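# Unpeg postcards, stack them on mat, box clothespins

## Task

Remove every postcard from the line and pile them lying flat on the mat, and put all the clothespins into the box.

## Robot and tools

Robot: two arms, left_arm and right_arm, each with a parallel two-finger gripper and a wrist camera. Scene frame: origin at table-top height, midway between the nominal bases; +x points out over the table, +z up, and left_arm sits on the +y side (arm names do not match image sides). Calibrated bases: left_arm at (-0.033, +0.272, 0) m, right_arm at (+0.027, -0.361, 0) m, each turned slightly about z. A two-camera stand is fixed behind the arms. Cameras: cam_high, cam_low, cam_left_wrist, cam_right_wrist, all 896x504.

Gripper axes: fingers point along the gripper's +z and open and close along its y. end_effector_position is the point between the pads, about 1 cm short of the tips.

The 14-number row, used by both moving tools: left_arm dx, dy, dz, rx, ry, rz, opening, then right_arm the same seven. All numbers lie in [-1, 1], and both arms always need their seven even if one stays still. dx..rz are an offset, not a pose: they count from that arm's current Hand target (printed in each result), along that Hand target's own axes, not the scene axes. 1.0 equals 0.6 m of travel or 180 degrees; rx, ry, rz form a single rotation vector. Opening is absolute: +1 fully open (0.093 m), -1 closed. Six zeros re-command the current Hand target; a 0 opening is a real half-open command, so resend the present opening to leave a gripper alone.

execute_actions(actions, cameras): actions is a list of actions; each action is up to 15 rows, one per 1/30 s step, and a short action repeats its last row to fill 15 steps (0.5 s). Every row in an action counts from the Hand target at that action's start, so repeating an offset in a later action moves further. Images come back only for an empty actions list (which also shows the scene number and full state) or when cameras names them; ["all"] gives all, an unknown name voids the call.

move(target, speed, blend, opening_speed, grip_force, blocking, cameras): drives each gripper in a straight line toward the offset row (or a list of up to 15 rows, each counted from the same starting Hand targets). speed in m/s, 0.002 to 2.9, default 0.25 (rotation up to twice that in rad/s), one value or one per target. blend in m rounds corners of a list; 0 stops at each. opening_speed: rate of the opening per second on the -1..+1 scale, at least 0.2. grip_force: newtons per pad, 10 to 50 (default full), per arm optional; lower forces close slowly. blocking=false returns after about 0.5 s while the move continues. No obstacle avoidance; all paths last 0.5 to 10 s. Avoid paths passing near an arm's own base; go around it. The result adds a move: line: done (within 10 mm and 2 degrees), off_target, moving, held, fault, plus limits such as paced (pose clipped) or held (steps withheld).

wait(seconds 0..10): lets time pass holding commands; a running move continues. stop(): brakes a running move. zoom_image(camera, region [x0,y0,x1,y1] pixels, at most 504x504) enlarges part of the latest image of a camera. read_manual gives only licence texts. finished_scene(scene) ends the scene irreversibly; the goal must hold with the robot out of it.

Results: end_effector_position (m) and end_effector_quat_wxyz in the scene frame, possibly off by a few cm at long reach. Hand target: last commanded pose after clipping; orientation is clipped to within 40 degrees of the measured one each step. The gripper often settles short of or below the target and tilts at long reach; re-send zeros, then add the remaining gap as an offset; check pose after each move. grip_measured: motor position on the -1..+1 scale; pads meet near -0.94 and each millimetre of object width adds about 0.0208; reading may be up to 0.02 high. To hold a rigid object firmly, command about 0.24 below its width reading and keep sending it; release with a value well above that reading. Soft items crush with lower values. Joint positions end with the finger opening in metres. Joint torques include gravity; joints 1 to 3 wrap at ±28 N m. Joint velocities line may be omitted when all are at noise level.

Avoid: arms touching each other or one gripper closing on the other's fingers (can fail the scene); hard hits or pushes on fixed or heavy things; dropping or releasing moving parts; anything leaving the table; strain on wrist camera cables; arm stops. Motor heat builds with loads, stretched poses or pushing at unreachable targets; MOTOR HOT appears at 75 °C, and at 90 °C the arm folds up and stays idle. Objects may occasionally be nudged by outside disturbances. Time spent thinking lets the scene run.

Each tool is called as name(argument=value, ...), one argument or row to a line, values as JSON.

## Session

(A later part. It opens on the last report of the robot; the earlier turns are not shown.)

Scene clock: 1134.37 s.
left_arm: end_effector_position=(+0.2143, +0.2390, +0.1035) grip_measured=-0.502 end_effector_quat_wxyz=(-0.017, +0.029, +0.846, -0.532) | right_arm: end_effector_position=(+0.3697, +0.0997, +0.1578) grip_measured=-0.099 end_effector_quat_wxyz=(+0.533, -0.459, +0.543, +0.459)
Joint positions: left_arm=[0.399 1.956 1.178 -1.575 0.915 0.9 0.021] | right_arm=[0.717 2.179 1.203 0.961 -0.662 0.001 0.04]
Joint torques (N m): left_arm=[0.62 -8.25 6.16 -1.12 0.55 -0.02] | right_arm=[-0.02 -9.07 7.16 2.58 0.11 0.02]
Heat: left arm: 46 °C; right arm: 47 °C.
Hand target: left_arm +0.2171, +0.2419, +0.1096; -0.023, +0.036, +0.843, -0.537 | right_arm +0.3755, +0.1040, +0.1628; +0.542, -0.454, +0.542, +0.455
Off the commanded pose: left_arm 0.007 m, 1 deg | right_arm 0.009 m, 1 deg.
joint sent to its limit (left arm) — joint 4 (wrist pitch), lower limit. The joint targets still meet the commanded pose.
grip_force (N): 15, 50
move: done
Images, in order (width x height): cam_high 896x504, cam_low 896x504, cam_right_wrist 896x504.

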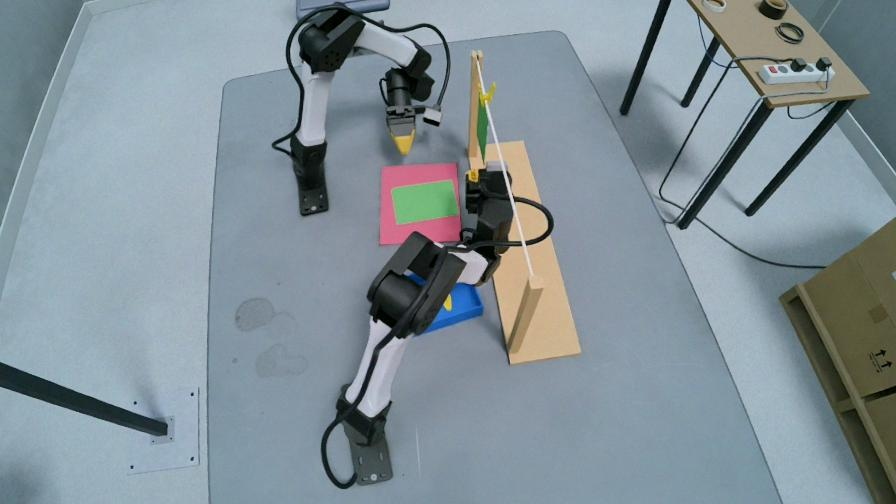

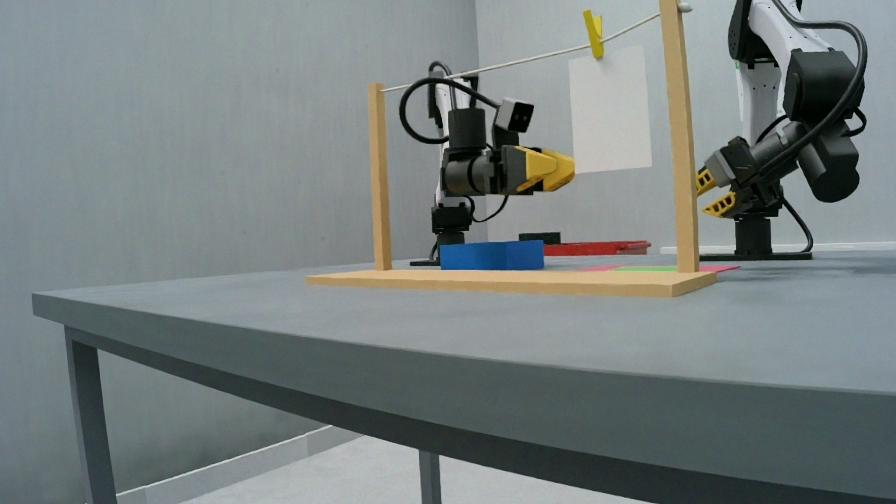

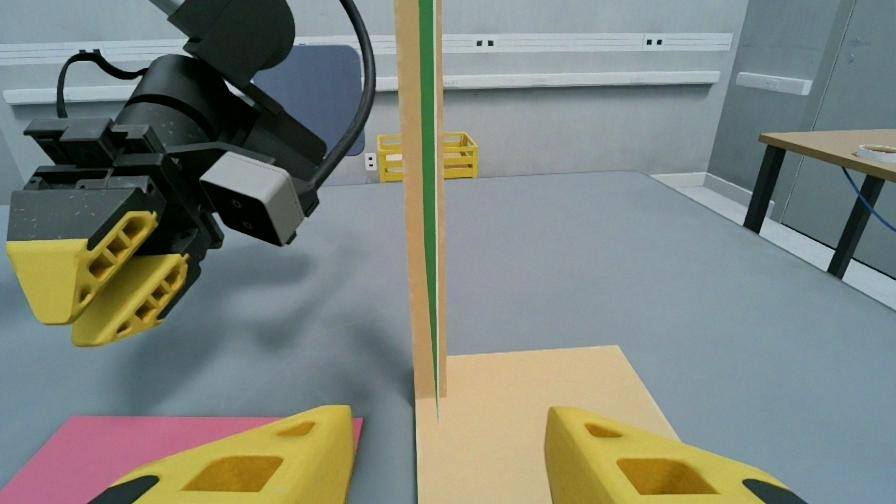

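move(
  target=[0,0,0,0,0,0,-0.5,-0.0083,0.0033,0.04,0,0,0,-0.1],
  speed=0.06,
  cameras=["cam_low","cam_right_wrist"],
)

Scene clock: 1172.73 s.
left_arm: end_effector_position=(+0.2143, +0.2390, +0.1035) grip_measured=-0.502 end_effector_quat_wxyz=(-0.017, +0.029, +0.846, -0.532) | right_arm: end_effector_position=(+0.3726, +0.1234, +0.1629) grip_measured=-0.099 end_effector_quat_wxyz=(+0.533, -0.459, +0.544, +0.458)
Joint positions: left_arm=[0.399 1.956 1.178 -1.575 0.915 0.9 0.021] | right_arm=[0.751 2.219 1.304 0.9 -0.626 0.001 0.04]
Joint torques (N m): left_arm=[0.59 -8.17 6.34 -1.13 0.5 -0.12] | right_arm=[0.05 -9.47 7.42 2.61 0.11 0.02]
Motor temperatures (°C): left_arm=[31 46 46 40 29 29 31] | right_arm=[32 51 39 44 31 29 30]
Heat: left arm: 46 °C; right arm: 51 °C.
Hand target: left_arm +0.2171, +0.2419, +0.1096; -0.023, +0.036, +0.843, -0.537 | right_arm +0.3777, +0.1279, +0.1680; +0.542, -0.454, +0.542, +0.455
Off the commanded pose: left_arm 0.007 m, 1 deg | right_arm 0.008 m, 1 deg.
joint sent to its limit (left arm) — joint 4 (wrist pitch), lower limit. The joint targets still meet the commanded pose.
grip_force (N): 15, 50
move: done
Images, in order (width x height): cam_low 896x504, cam_right_wrist 896x504.

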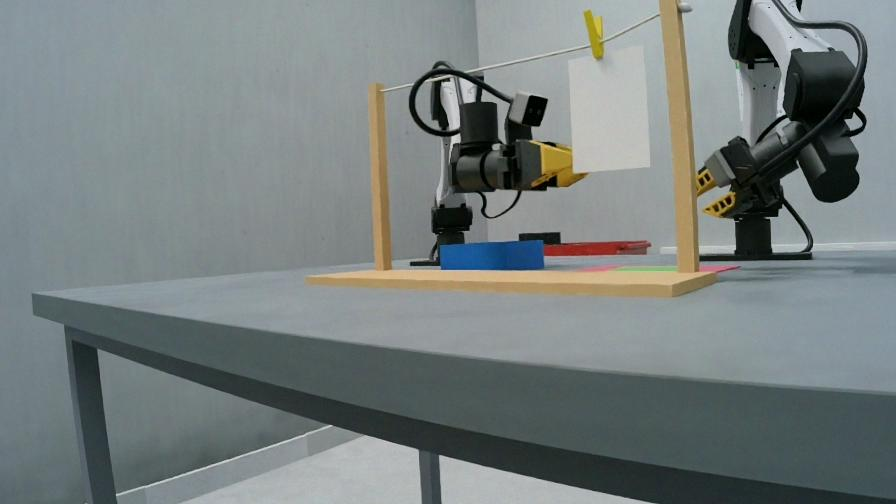

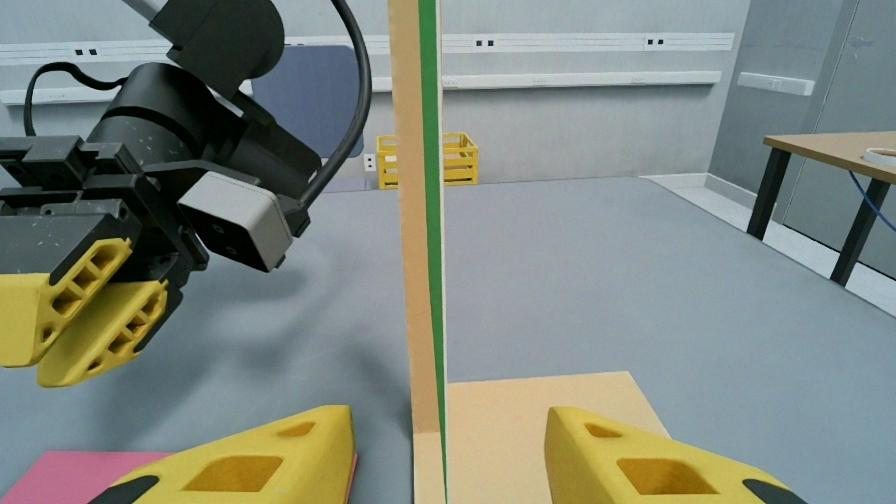

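zoom_image(
  camera="cam_low",
  region=[510, 90, 670, 210],
)

zoom_image(
  camera="cam_right_wrist",
  region=[300, 250, 600, 504],
)

Scaled by 3.150.

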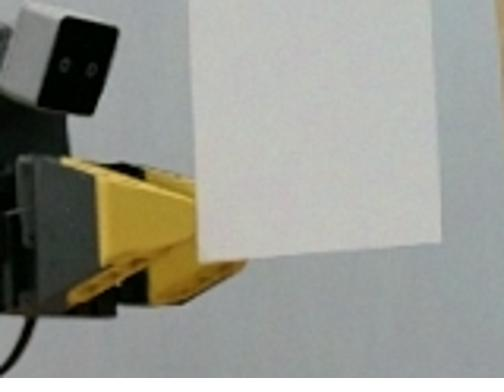

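Scaled by 1.680.

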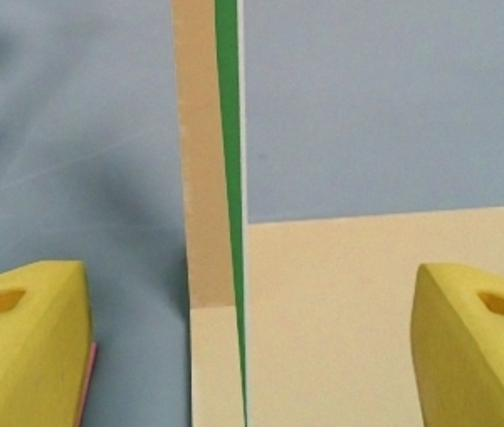

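move(
  target=[0,0,0,0,0,0,-0.5,0,0.002,0.0167,0,0,0,-0.1],
  speed=0.06,
  cameras=["cam_low","cam_right_wrist"],
)

Scene clock: 1200.97 s.
left_arm: end_effector_position=(+0.2143, +0.2390, +0.1035) grip_measured=-0.502 end_effector_quat_wxyz=(-0.017, +0.029, +0.846, -0.532) | right_arm: end_effector_position=(+0.3741, +0.1327, +0.1627) grip_measured=-0.099 end_effector_quat_wxyz=(+0.533, -0.458, +0.544, +0.458)
Joint positions: left_arm=[0.399 1.956 1.178 -1.575 0.915 0.9 0.021] | right_arm=[0.763 2.242 1.344 0.881 -0.612 0.001 0.04]
Joint torques (N m): left_arm=[0.53 -8.18 6.27 -1.13 0.46 -0.1] | right_arm=[0.24 -9.66 7.53 2.63 0.1 0.01]
Heat: left arm: 47 °C; right arm: 50 °C.
Hand target: left_arm +0.2171, +0.2419, +0.1096; -0.023, +0.036, +0.843, -0.537 | right_arm +0.3783, +0.1380, +0.1680; +0.542, -0.454, +0.542, +0.455
Off the commanded pose: left_arm 0.007 m, 1 deg | right_arm 0.009 m, 1 deg.
joint sent to its limit (left arm) — joint 4 (wrist pitch), lower limit. The joint targets still meet the commanded pose.
grip_force (N): 15, 50
move: done
Images, in order (width x height): cam_low 896x504, cam_right_wrist 896x504.

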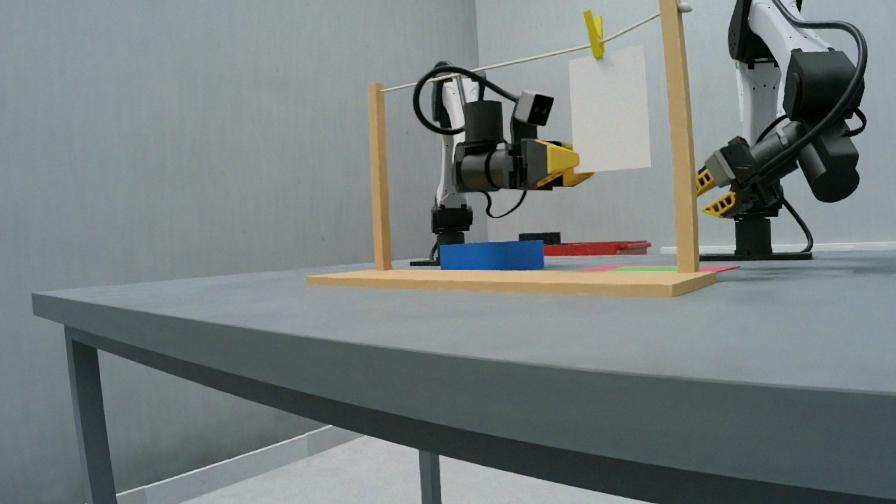

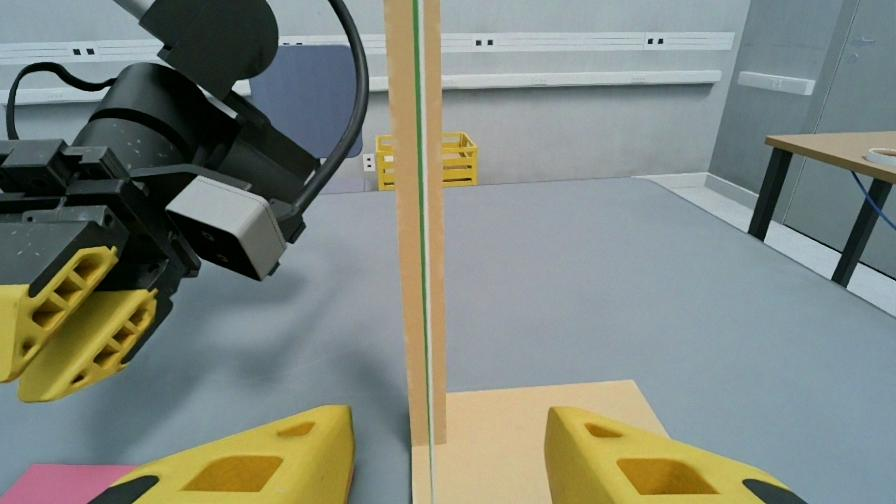

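move(
  target=[
    [0,0,0,0,0,0,-0.5,0,0.0083,0,0,0,0,-0.1],
    [0,0,0,0,0,0,-0.5,0,0.0083,0,0,0,0,-1],
  ],
  speed=0.06,
  grip_force=15,
  cameras=["all"],
)

Scene clock: 1214.03 s.
left_arm: end_effector_position=(+0.2143, +0.2390, +0.1035) grip_measured=-0.502 end_effector_quat_wxyz=(-0.017, +0.029, +0.846, -0.532) | right_arm: end_effector_position=(+0.3716, +0.1354, +0.1626) grip_measured=-0.975 end_effector_quat_wxyz=(+0.533, -0.458, +0.545, +0.457)
Joint positions: left_arm=[0.399 1.956 1.178 -1.575 0.915 0.9 0.021] | right_arm=[0.772 2.242 1.344 0.881 -0.602 0.001 0]
Joint torques (N m): left_arm=[0.62 -8.09 6.42 -1.16 0.44 -0.1] | right_arm=[0.29 -10.28 6.43 2.7 0.11 0.01]
Heat: left arm: 47 °C; right arm: 50 °C.
Hand target: left_arm +0.2171, +0.2419, +0.1096; -0.023, +0.036, +0.843, -0.537 | right_arm +0.3734, +0.1389, +0.1680; +0.542, -0.454, +0.542, +0.455
Off the commanded pose: left_arm 0.007 m, 1 deg | right_arm 0.007 m, 1 deg.
joint sent to its limit (left arm) — joint 4 (wrist pitch), lower limit. The joint targets still meet the commanded pose.
grip_force (N): 15, 15
move: done

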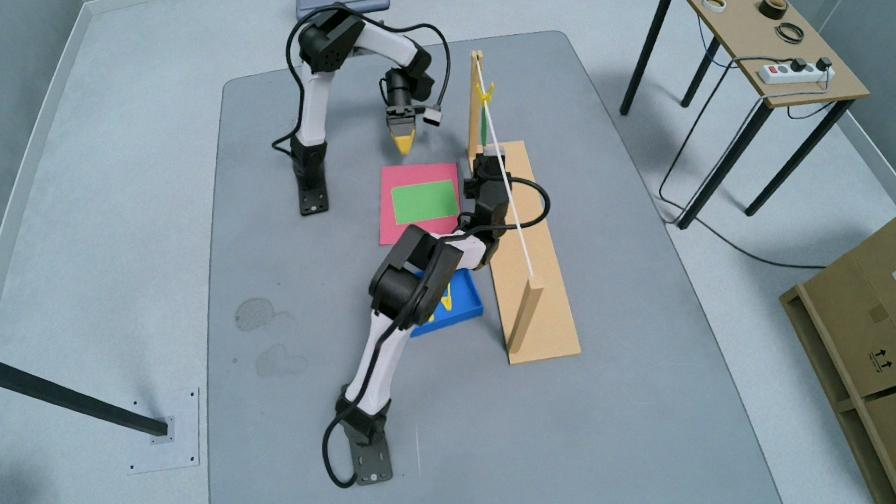

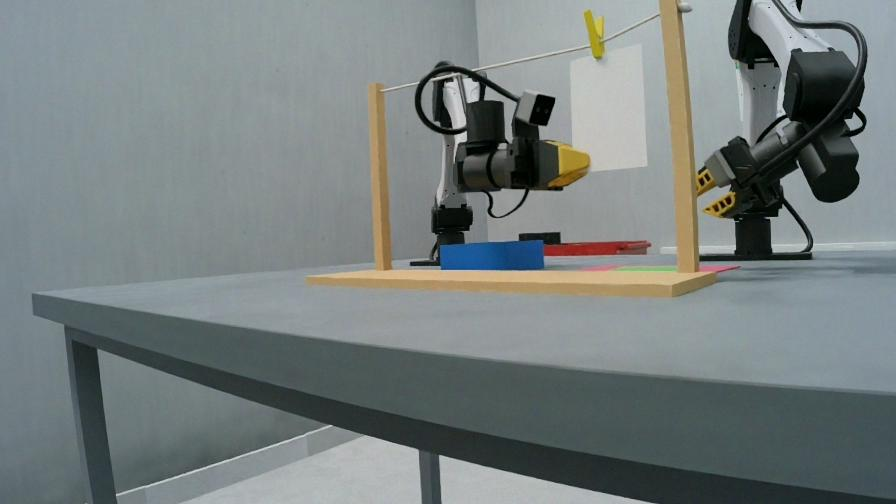

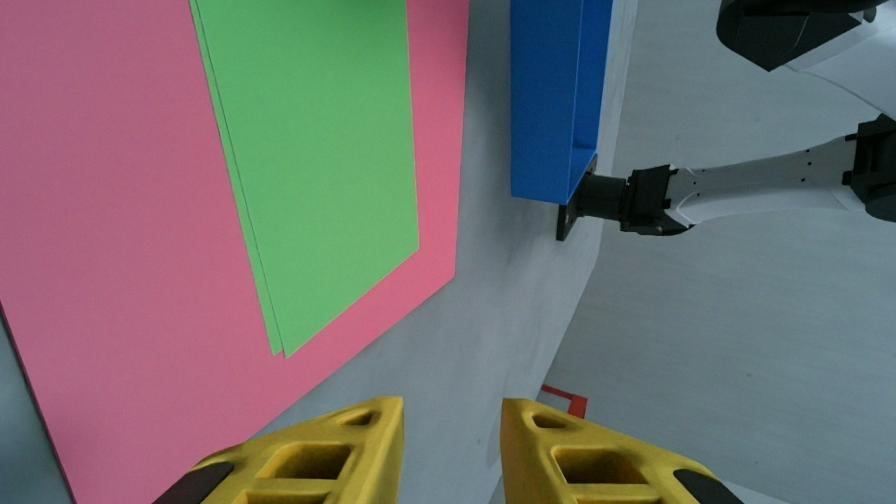

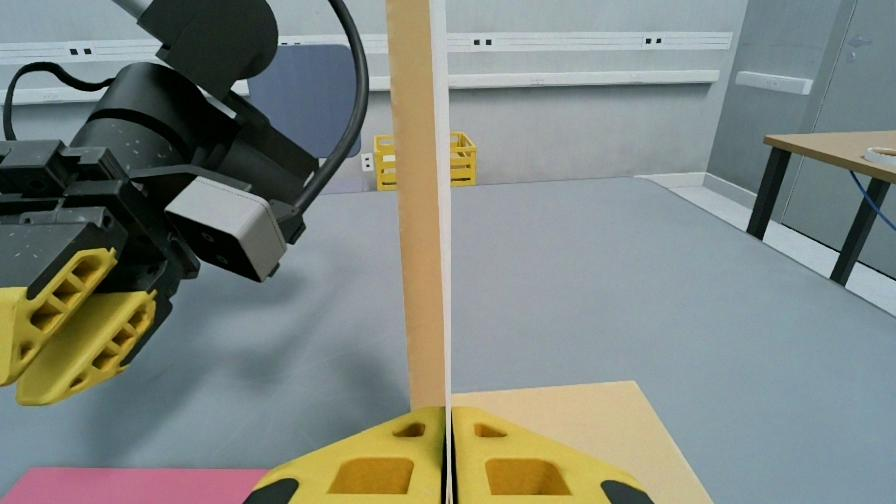

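move(
  target=[
    [0.0068,-0.2715,-0.1687,0,0,0,-0.5,0,0,0,0,0,0,-1],
    [-0.1925,-0.4428,-0.3297,-0.077,-0.0855,0.4471,0.64,0,0,0,0,0,0,-1],
  ],
  speed=0.2,
  blend=[0.03,0],
  cameras=["all"],
)

Scene clock: 1278.40 s.
left_arm: end_effector_position=(+0.3366, +0.3003, +0.4307) grip_measured=+0.638 end_effector_quat_wxyz=(+0.566, +0.379, +0.689, -0.246) | right_arm: end_effector_position=(+0.3716, +0.1354, +0.1626) grip_measured=-0.984 end_effector_quat_wxyz=(+0.533, -0.458, +0.545, +0.457)
Joint positions: left_arm=[0.497 1.841 2.333 -1.58 1.299 1.166 0.076] | right_arm=[0.772 2.242 1.344 0.881 -0.602 0.001 0]
Joint torques (N m): left_arm=[0.08 -6.13 7.86 1.17 0.81 0.14] | right_arm=[0.28 -10.26 6.43 2.7 0.11 0.01]
Heat: left arm: 47 °C; right arm: 52 °C.
Hand target: left_arm +0.3379, +0.2987, +0.4339; +0.435, +0.505, +0.669, -0.328 | right_arm +0.3734, +0.1389, +0.1680; +0.542, -0.454, +0.542, +0.455
Off the commanded pose: left_arm 0.004 m, 23 deg | right_arm 0.007 m, 1 deg.
joint sent to its limit (left arm) — joint 4 (wrist pitch), lower limit. The joint targets are off in orientation, not in position.
grip_force (N): 15, 15
move: off_target (left_arm); target 2's new opening was sent with left_arm's hand 0.004 m and 23 deg from that target

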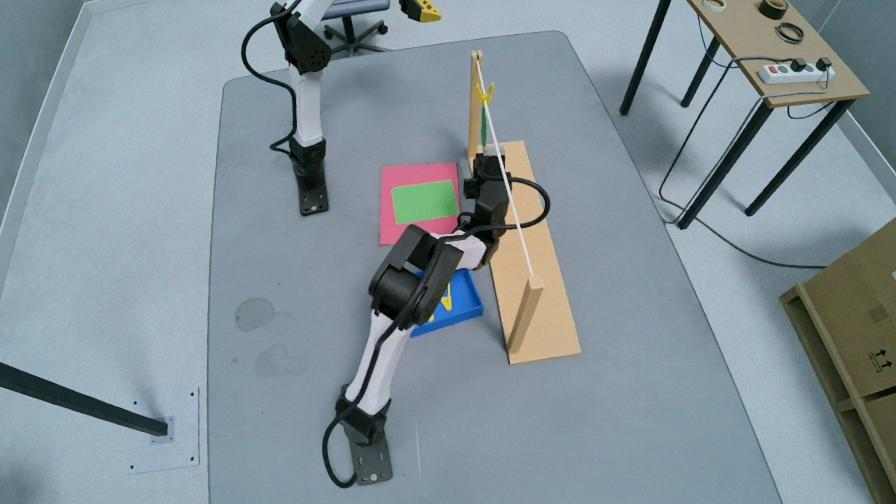

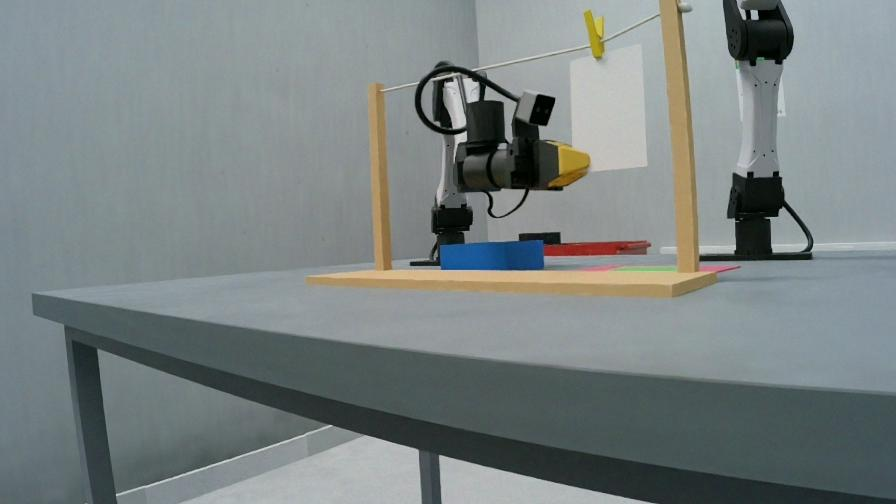

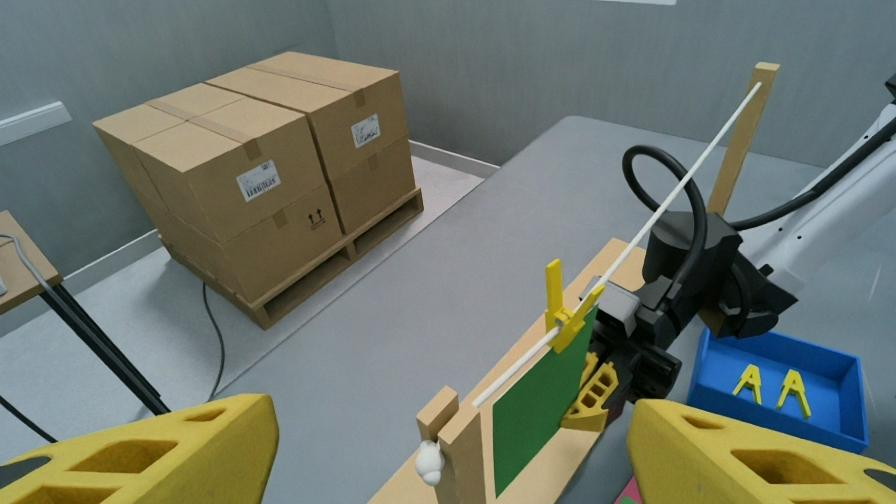

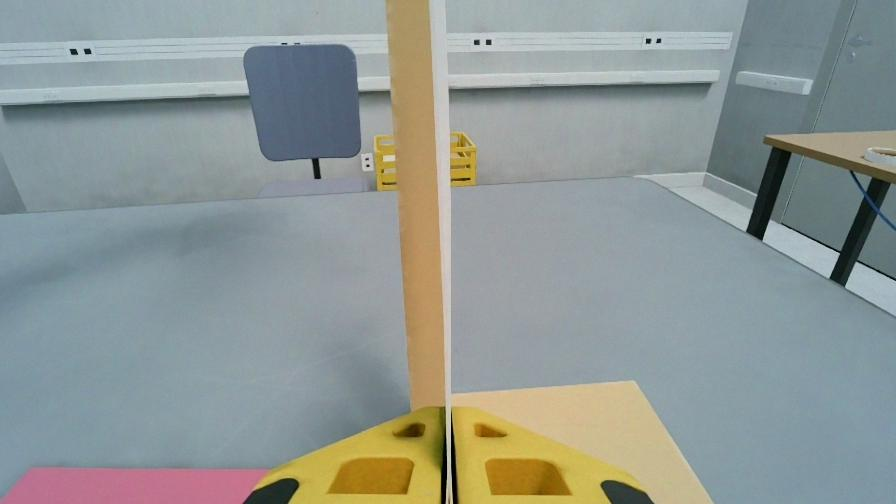

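move(
  target=[-0.0353,-0.0005,0.2512,0.0102,-0.0553,0.0033,0.64,0,0,0,0,0,0,-1],
  speed=0.1,
  cameras=["all"],
)

Scene clock: 1361.57 s.
left_arm: end_effector_position=(+0.3756, +0.1579, +0.3916) grip_measured=+0.638 end_effector_quat_wxyz=(+0.487, +0.486, +0.619, -0.379) | right_arm: end_effector_position=(+0.3716, +0.1354, +0.1626) grip_measured=-0.984 end_effector_quat_wxyz=(+0.533, -0.458, +0.545, +0.457)
Joint positions: left_arm=[0.088 2.013 2.39 -1.482 1.299 1.094 0.076] | right_arm=[0.772 2.242 1.344 0.881 -0.602 0.001 0]
Joint torques (N m): left_arm=[0.4 -7.62 8.16 1.16 0.64 -0.17] | right_arm=[0.29 -10.26 6.43 2.7 0.11 0.02]
Heat: left arm: 49 °C; right arm: 54 °C.
Hand target: left_arm +0.3778, +0.1580, +0.3922; +0.485, +0.485, +0.621, -0.379 | right_arm +0.3734, +0.1389, +0.1680; +0.542, -0.454, +0.542, +0.455
Off the commanded pose: left_arm 0.002 m, 0 deg | right_arm 0.007 m, 1 deg.
grip_force (N): 15, 15
move: done

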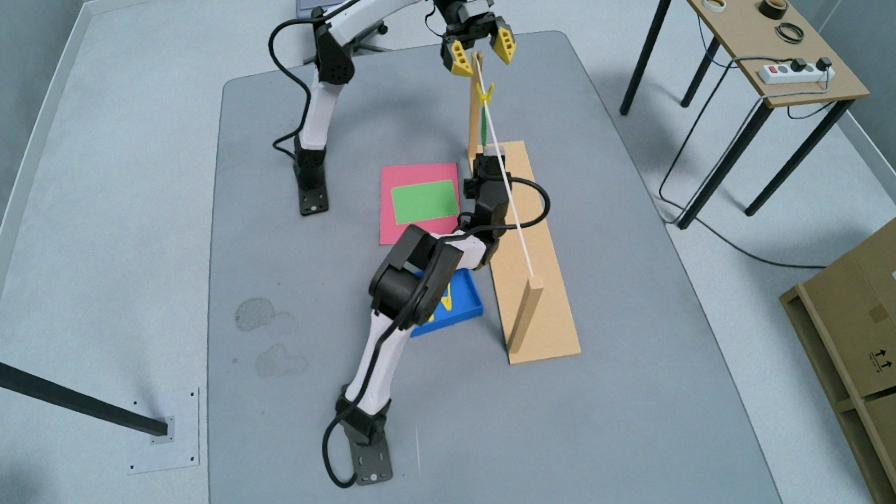

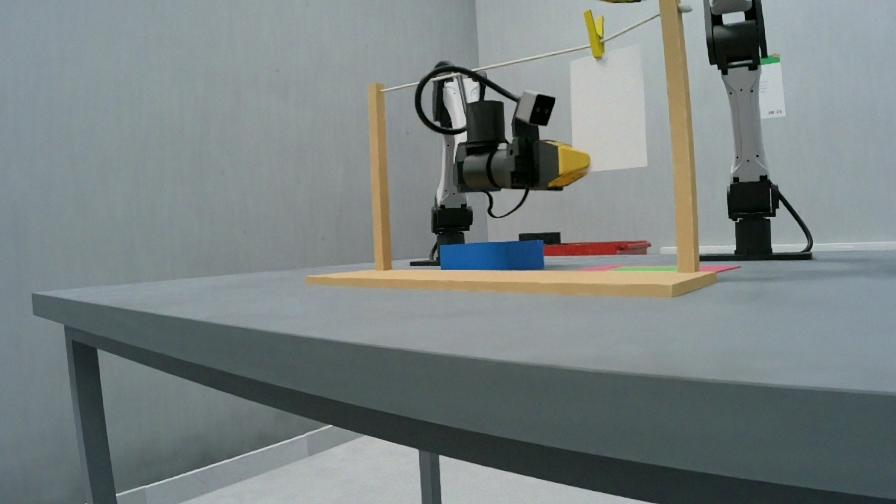

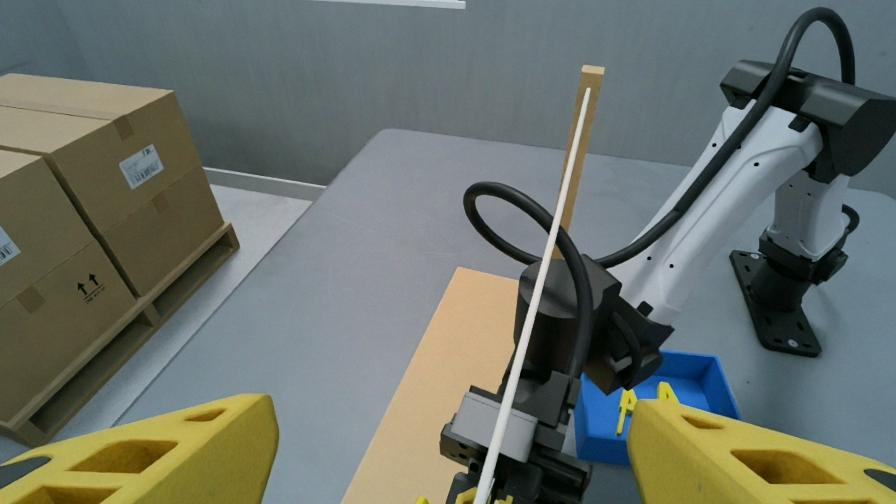

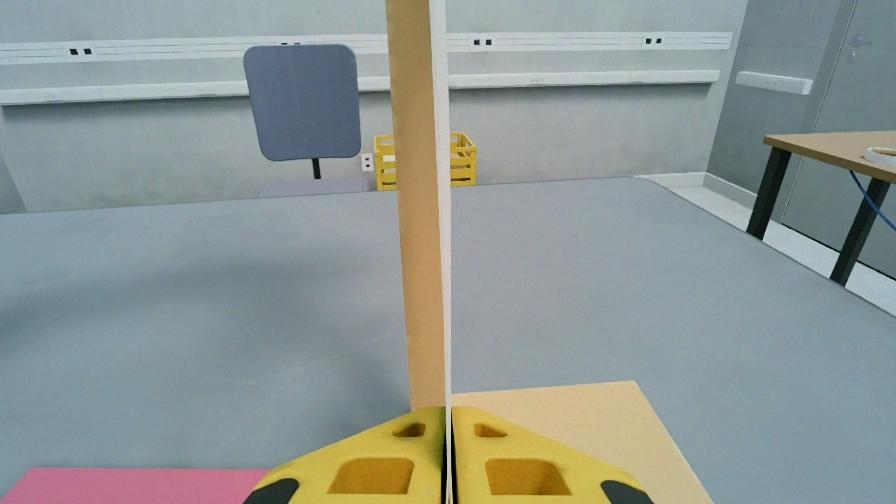

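zoom_image(
  camera="cam_high",
  region=[430, 20, 550, 180],
)

zoom_image(
  camera="cam_left_wrist",
  region=[250, 350, 650, 504],
)

zoom_image(
  camera="cam_low",
  region=[540, 0, 740, 180],
)

Scaled by 3.150.

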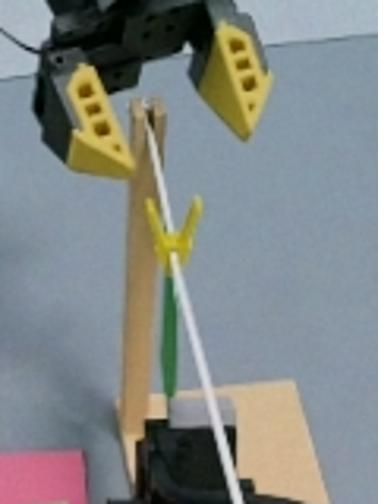

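Scaled by 1.260.

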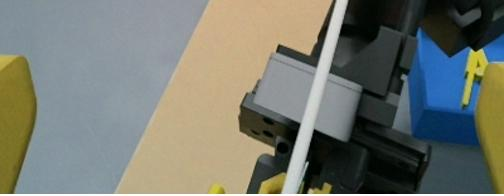

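Scaled by 2.520.

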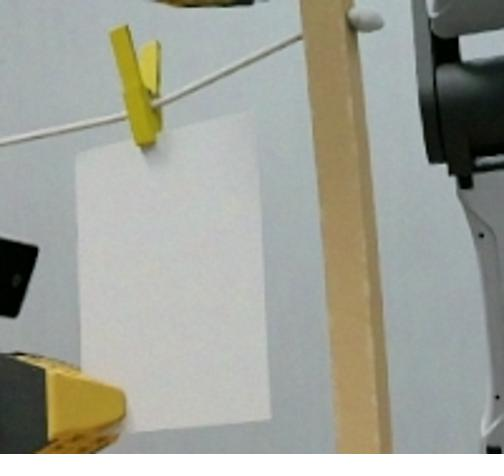

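move(
  target=[0.0296,-0.0097,0.019,0,0.0333,0,0.64,0,0,0,0,0,0,-1],
  speed=0.06,
  cameras=["cam_high","cam_low","cam_left_wrist"],
)

Scene clock: 1407.33 s.
left_arm: end_effector_position=(+0.3741, +0.1517, +0.3748) grip_measured=+0.638 end_effector_quat_wxyz=(+0.455, +0.497, +0.647, -0.356) | right_arm: end_effector_position=(+0.3716, +0.1354, +0.1626) grip_measured=-0.984 end_effector_quat_wxyz=(+0.533, -0.458, +0.545, +0.457)
Joint positions: left_arm=[0.059 2.013 2.39 -1.521 1.198 1.107 0.076] | right_arm=[0.772 2.242 1.344 0.881 -0.602 0.001 0]
Joint torques (N m): left_arm=[0.08 -8.09 6.31 1.05 0.64 0.23] | right_arm=[0.29 -10.26 6.43 2.7 0.11 0.02]
Heat: left arm: 48 °C; right arm: 54 °C.
Hand target: left_arm +0.3738, +0.1501, +0.3721; +0.452, +0.504, +0.646, -0.353 | right_arm +0.3734, +0.1389, +0.1680; +0.542, -0.454, +0.542, +0.455
Off the commanded pose: left_arm 0.003 m, 1 deg | right_arm 0.007 m, 1 deg.
grip_force (N): 15, 15
move: done
Images, in order (width x height): cam_high 896x504, cam_low 896x504, cam_left_wrist 896x504.

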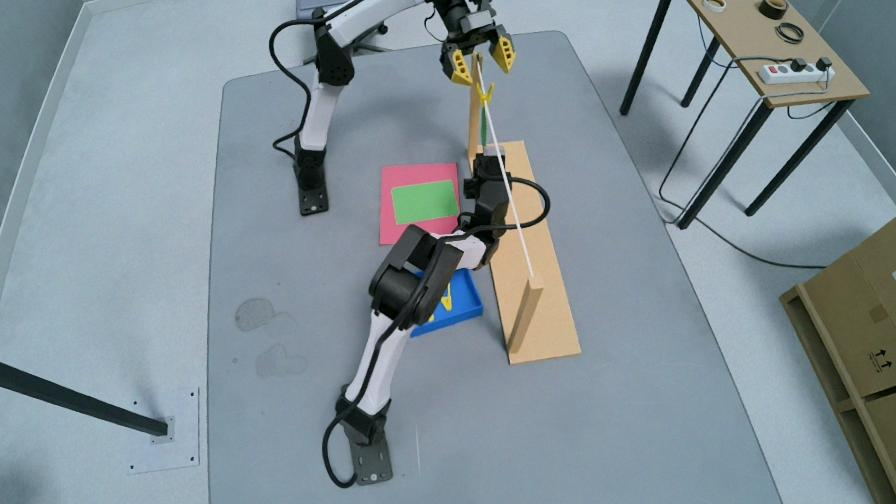

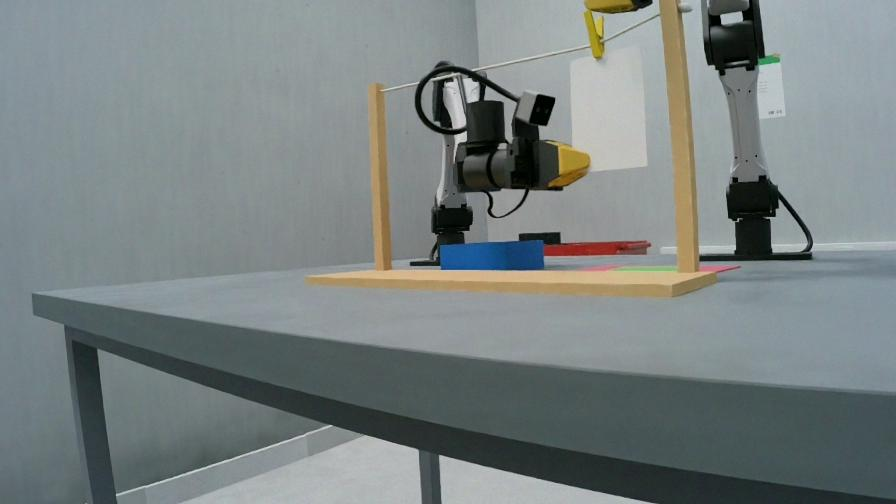

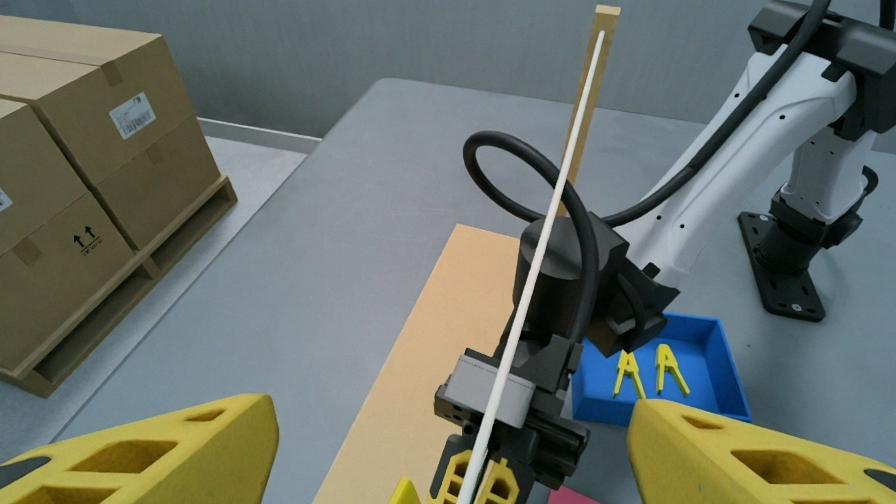

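zoom_image(
  camera="cam_left_wrist",
  region=[300, 380, 620, 504],
)

zoom_image(
  camera="cam_high",
  region=[430, 20, 550, 180],
)

zoom_image(
  camera="cam_low",
  region=[540, 0, 740, 180],
)

Scaled by 1.575.

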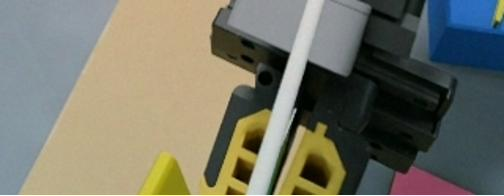

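Scaled by 3.150.

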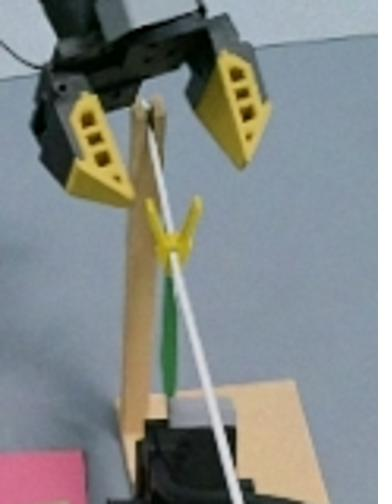

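Scaled by 2.520.

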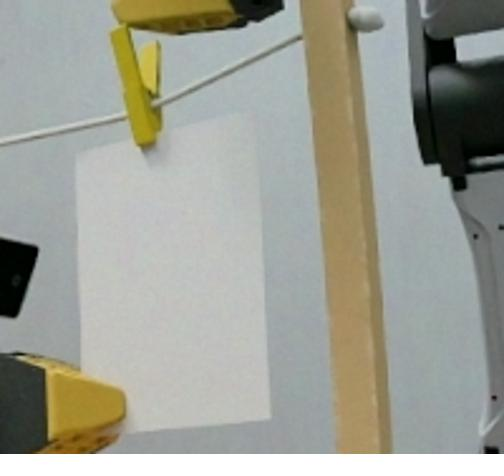

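move(
  target=[0.0217,-0.0065,0.0045,0,0,0,0.64,0,0,0,0,0,0,-1],
  speed=0.05,
  cameras=["cam_high","cam_low","cam_left_wrist"],
)

zoom_image(
  camera="cam_low",
  region=[540, 0, 740, 180],
)

zoom_image(
  camera="cam_high",
  region=[430, 20, 550, 180],
)

Scene clock: 1473.13 s.
left_arm: end_effector_position=(+0.3751, +0.1519, +0.3510) grip_measured=+0.638 end_effector_quat_wxyz=(+0.441, +0.493, +0.654, -0.366) | right_arm: end_effector_position=(+0.3716, +0.1354, +0.1626) grip_measured=-0.984 end_effector_quat_wxyz=(+0.533, -0.458, +0.545, +0.457)
Joint positions: left_arm=[0.059 1.986 2.254 -1.471 1.195 1.131 0.076] | right_arm=[0.772 2.242 1.344 0.881 -0.602 0.001 0]
Joint torques (N m): left_arm=[0.25 -11.17 5.86 1.21 0.71 0.14] | right_arm=[0.29 -10.26 6.43 2.69 0.11 0.02]
Motor temperatures (°C): left_arm=[31 49 46 37 30 29 30] | right_arm=[32 55 40 47 31 29 30]
Heat: left arm: 49 °C; right arm: 55 °C.
Hand target: left_arm +0.3696, +0.1511, +0.3589; +0.452, +0.504, +0.646, -0.353 | right_arm +0.3734, +0.1389, +0.1680; +0.542, -0.454, +0.542, +0.455
Off the commanded pose: left_arm 0.010 m, 3 deg | right_arm 0.007 m, 1 deg.
grip_force (N): 15, 15
move: off_target (left_arm)
Images, in order (width x height): cam_high 896x504, cam_low 896x504, cam_left_wrist 896x504.

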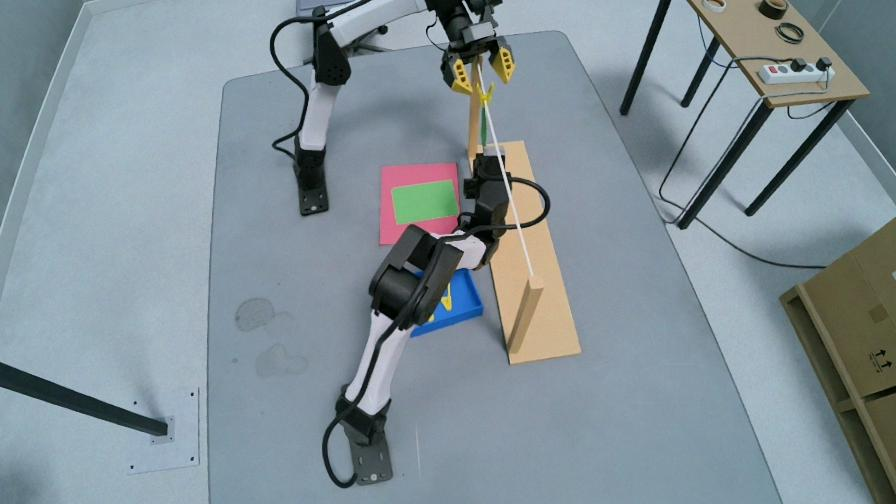

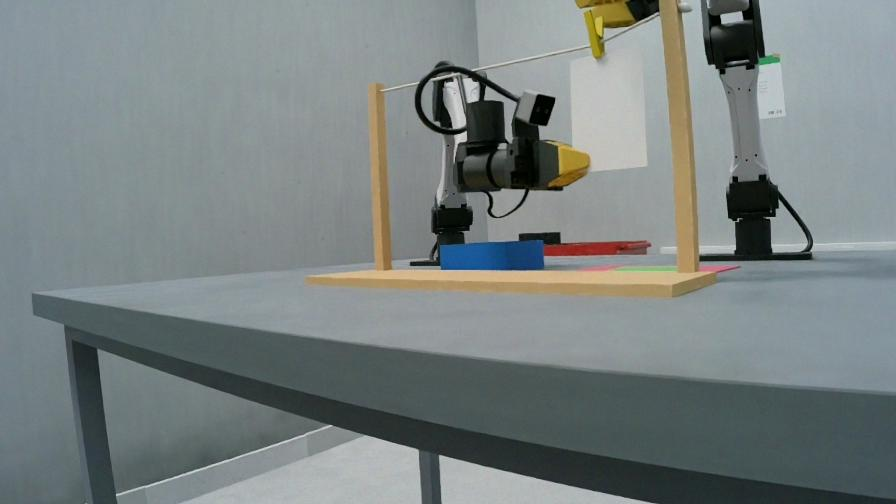

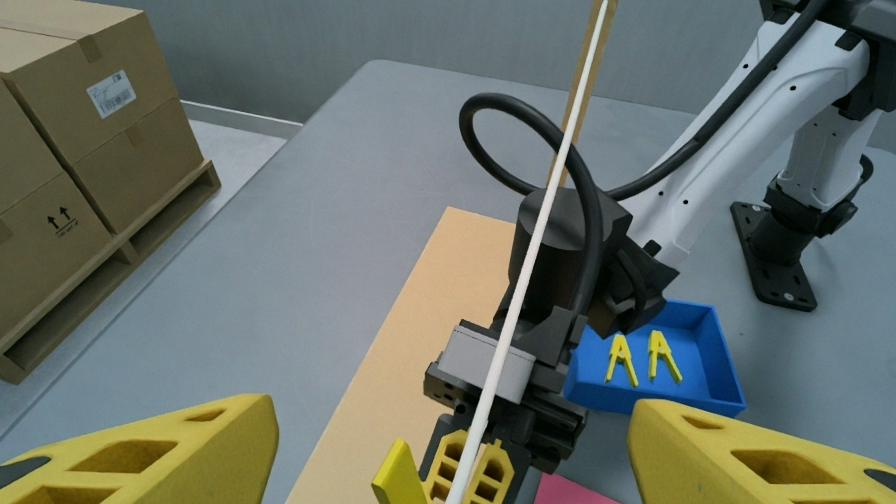

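Scaled by 2.520.

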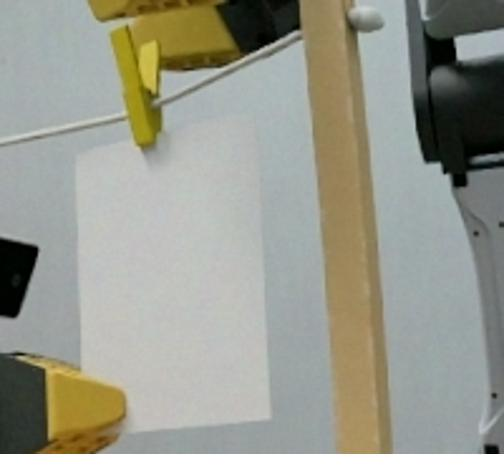

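Scaled by 3.150.

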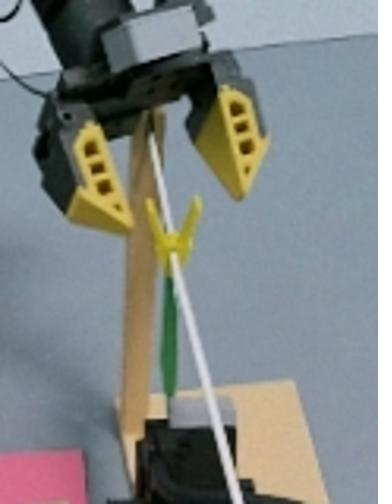

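move(
  target=[0.021,-0.005,0.0102,0,0.0222,0.008,0.64,0,0,0,0,0,0,-1],
  speed=0.05,
  cameras=["cam_high","cam_low","cam_left_wrist"],
)

zoom_image(
  camera="cam_low",
  region=[540, 0, 740, 180],
)

zoom_image(
  camera="cam_high",
  region=[430, 20, 550, 180],
)

Scene clock: 1530.10 s.
left_arm: end_effector_position=(+0.3747, +0.1508, +0.3380) grip_measured=+0.638 end_effector_quat_wxyz=(+0.428, +0.512, +0.662, -0.341) | right_arm: end_effector_position=(+0.3716, +0.1354, +0.1626) grip_measured=-0.984 end_effector_quat_wxyz=(+0.533, -0.458, +0.545, +0.457)
Joint positions: left_arm=[0.045 1.978 2.231 -1.47 1.128 1.168 0.076] | right_arm=[0.772 2.242 1.344 0.881 -0.602 0.001 0]
Joint torques (N m): left_arm=[-0.25 -10.92 5.82 0.95 0.67 0.15] | right_arm=[0.28 -10.26 6.42 2.7 0.11 0.01]
Motor temperatures (°C): left_arm=[31 58 46 38 30 29 30] | right_arm=[32 56 40 47 31 29 30]
Heat: left arm: 58 °C; right arm: 56 °C.
Hand target: left_arm +0.3670, +0.1488, +0.3450; +0.434, +0.524, +0.655, -0.329 | right_arm +0.3734, +0.1389, +0.1680; +0.542, -0.454, +0.542, +0.455
Off the commanded pose: left_arm 0.011 m, 2 deg | right_arm 0.007 m, 1 deg.
grip_force (N): 15, 15
move: off_target (left_arm)
Images, in order (width x height): cam_high 896x504, cam_low 896x504, cam_left_wrist 896x504.

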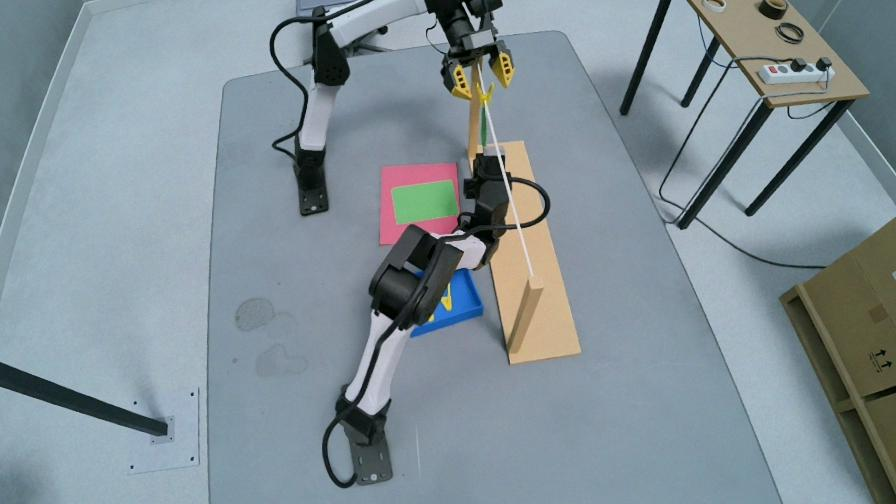

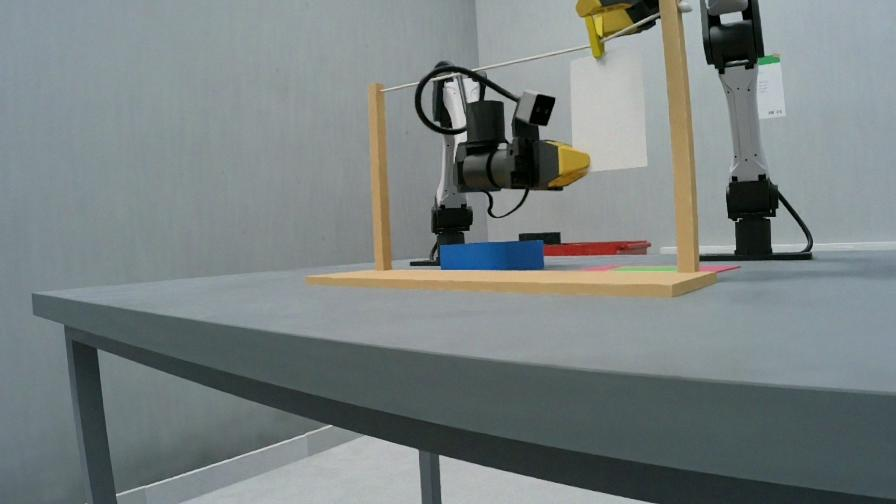

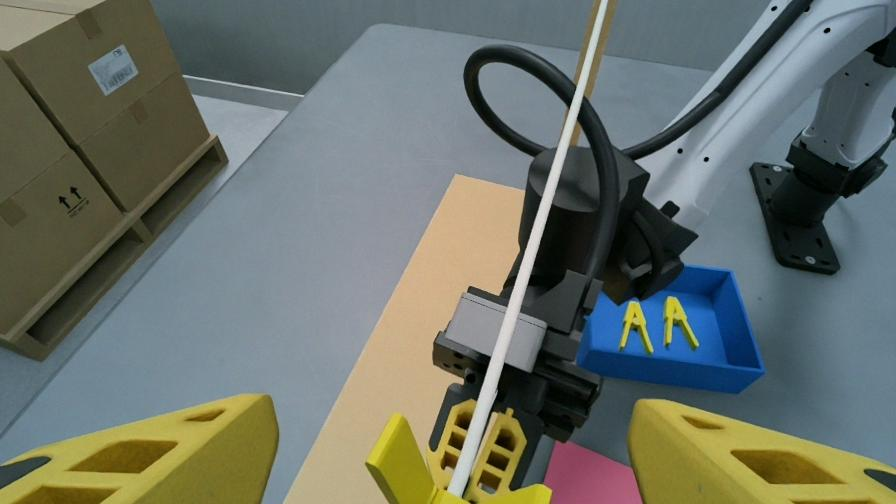

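Scaled by 2.520.

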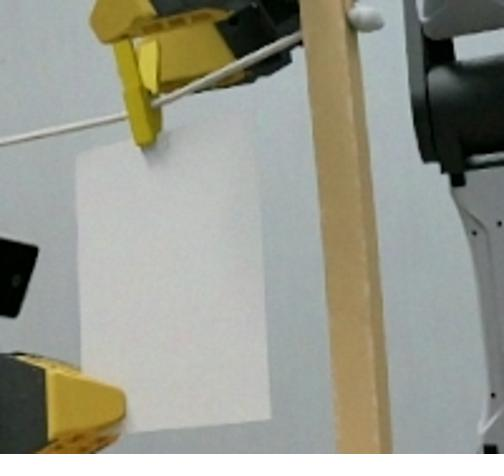

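Scaled by 3.150.

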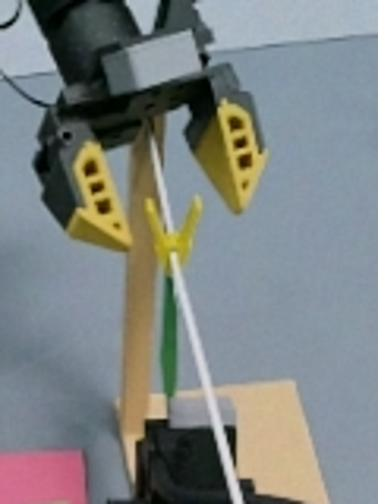

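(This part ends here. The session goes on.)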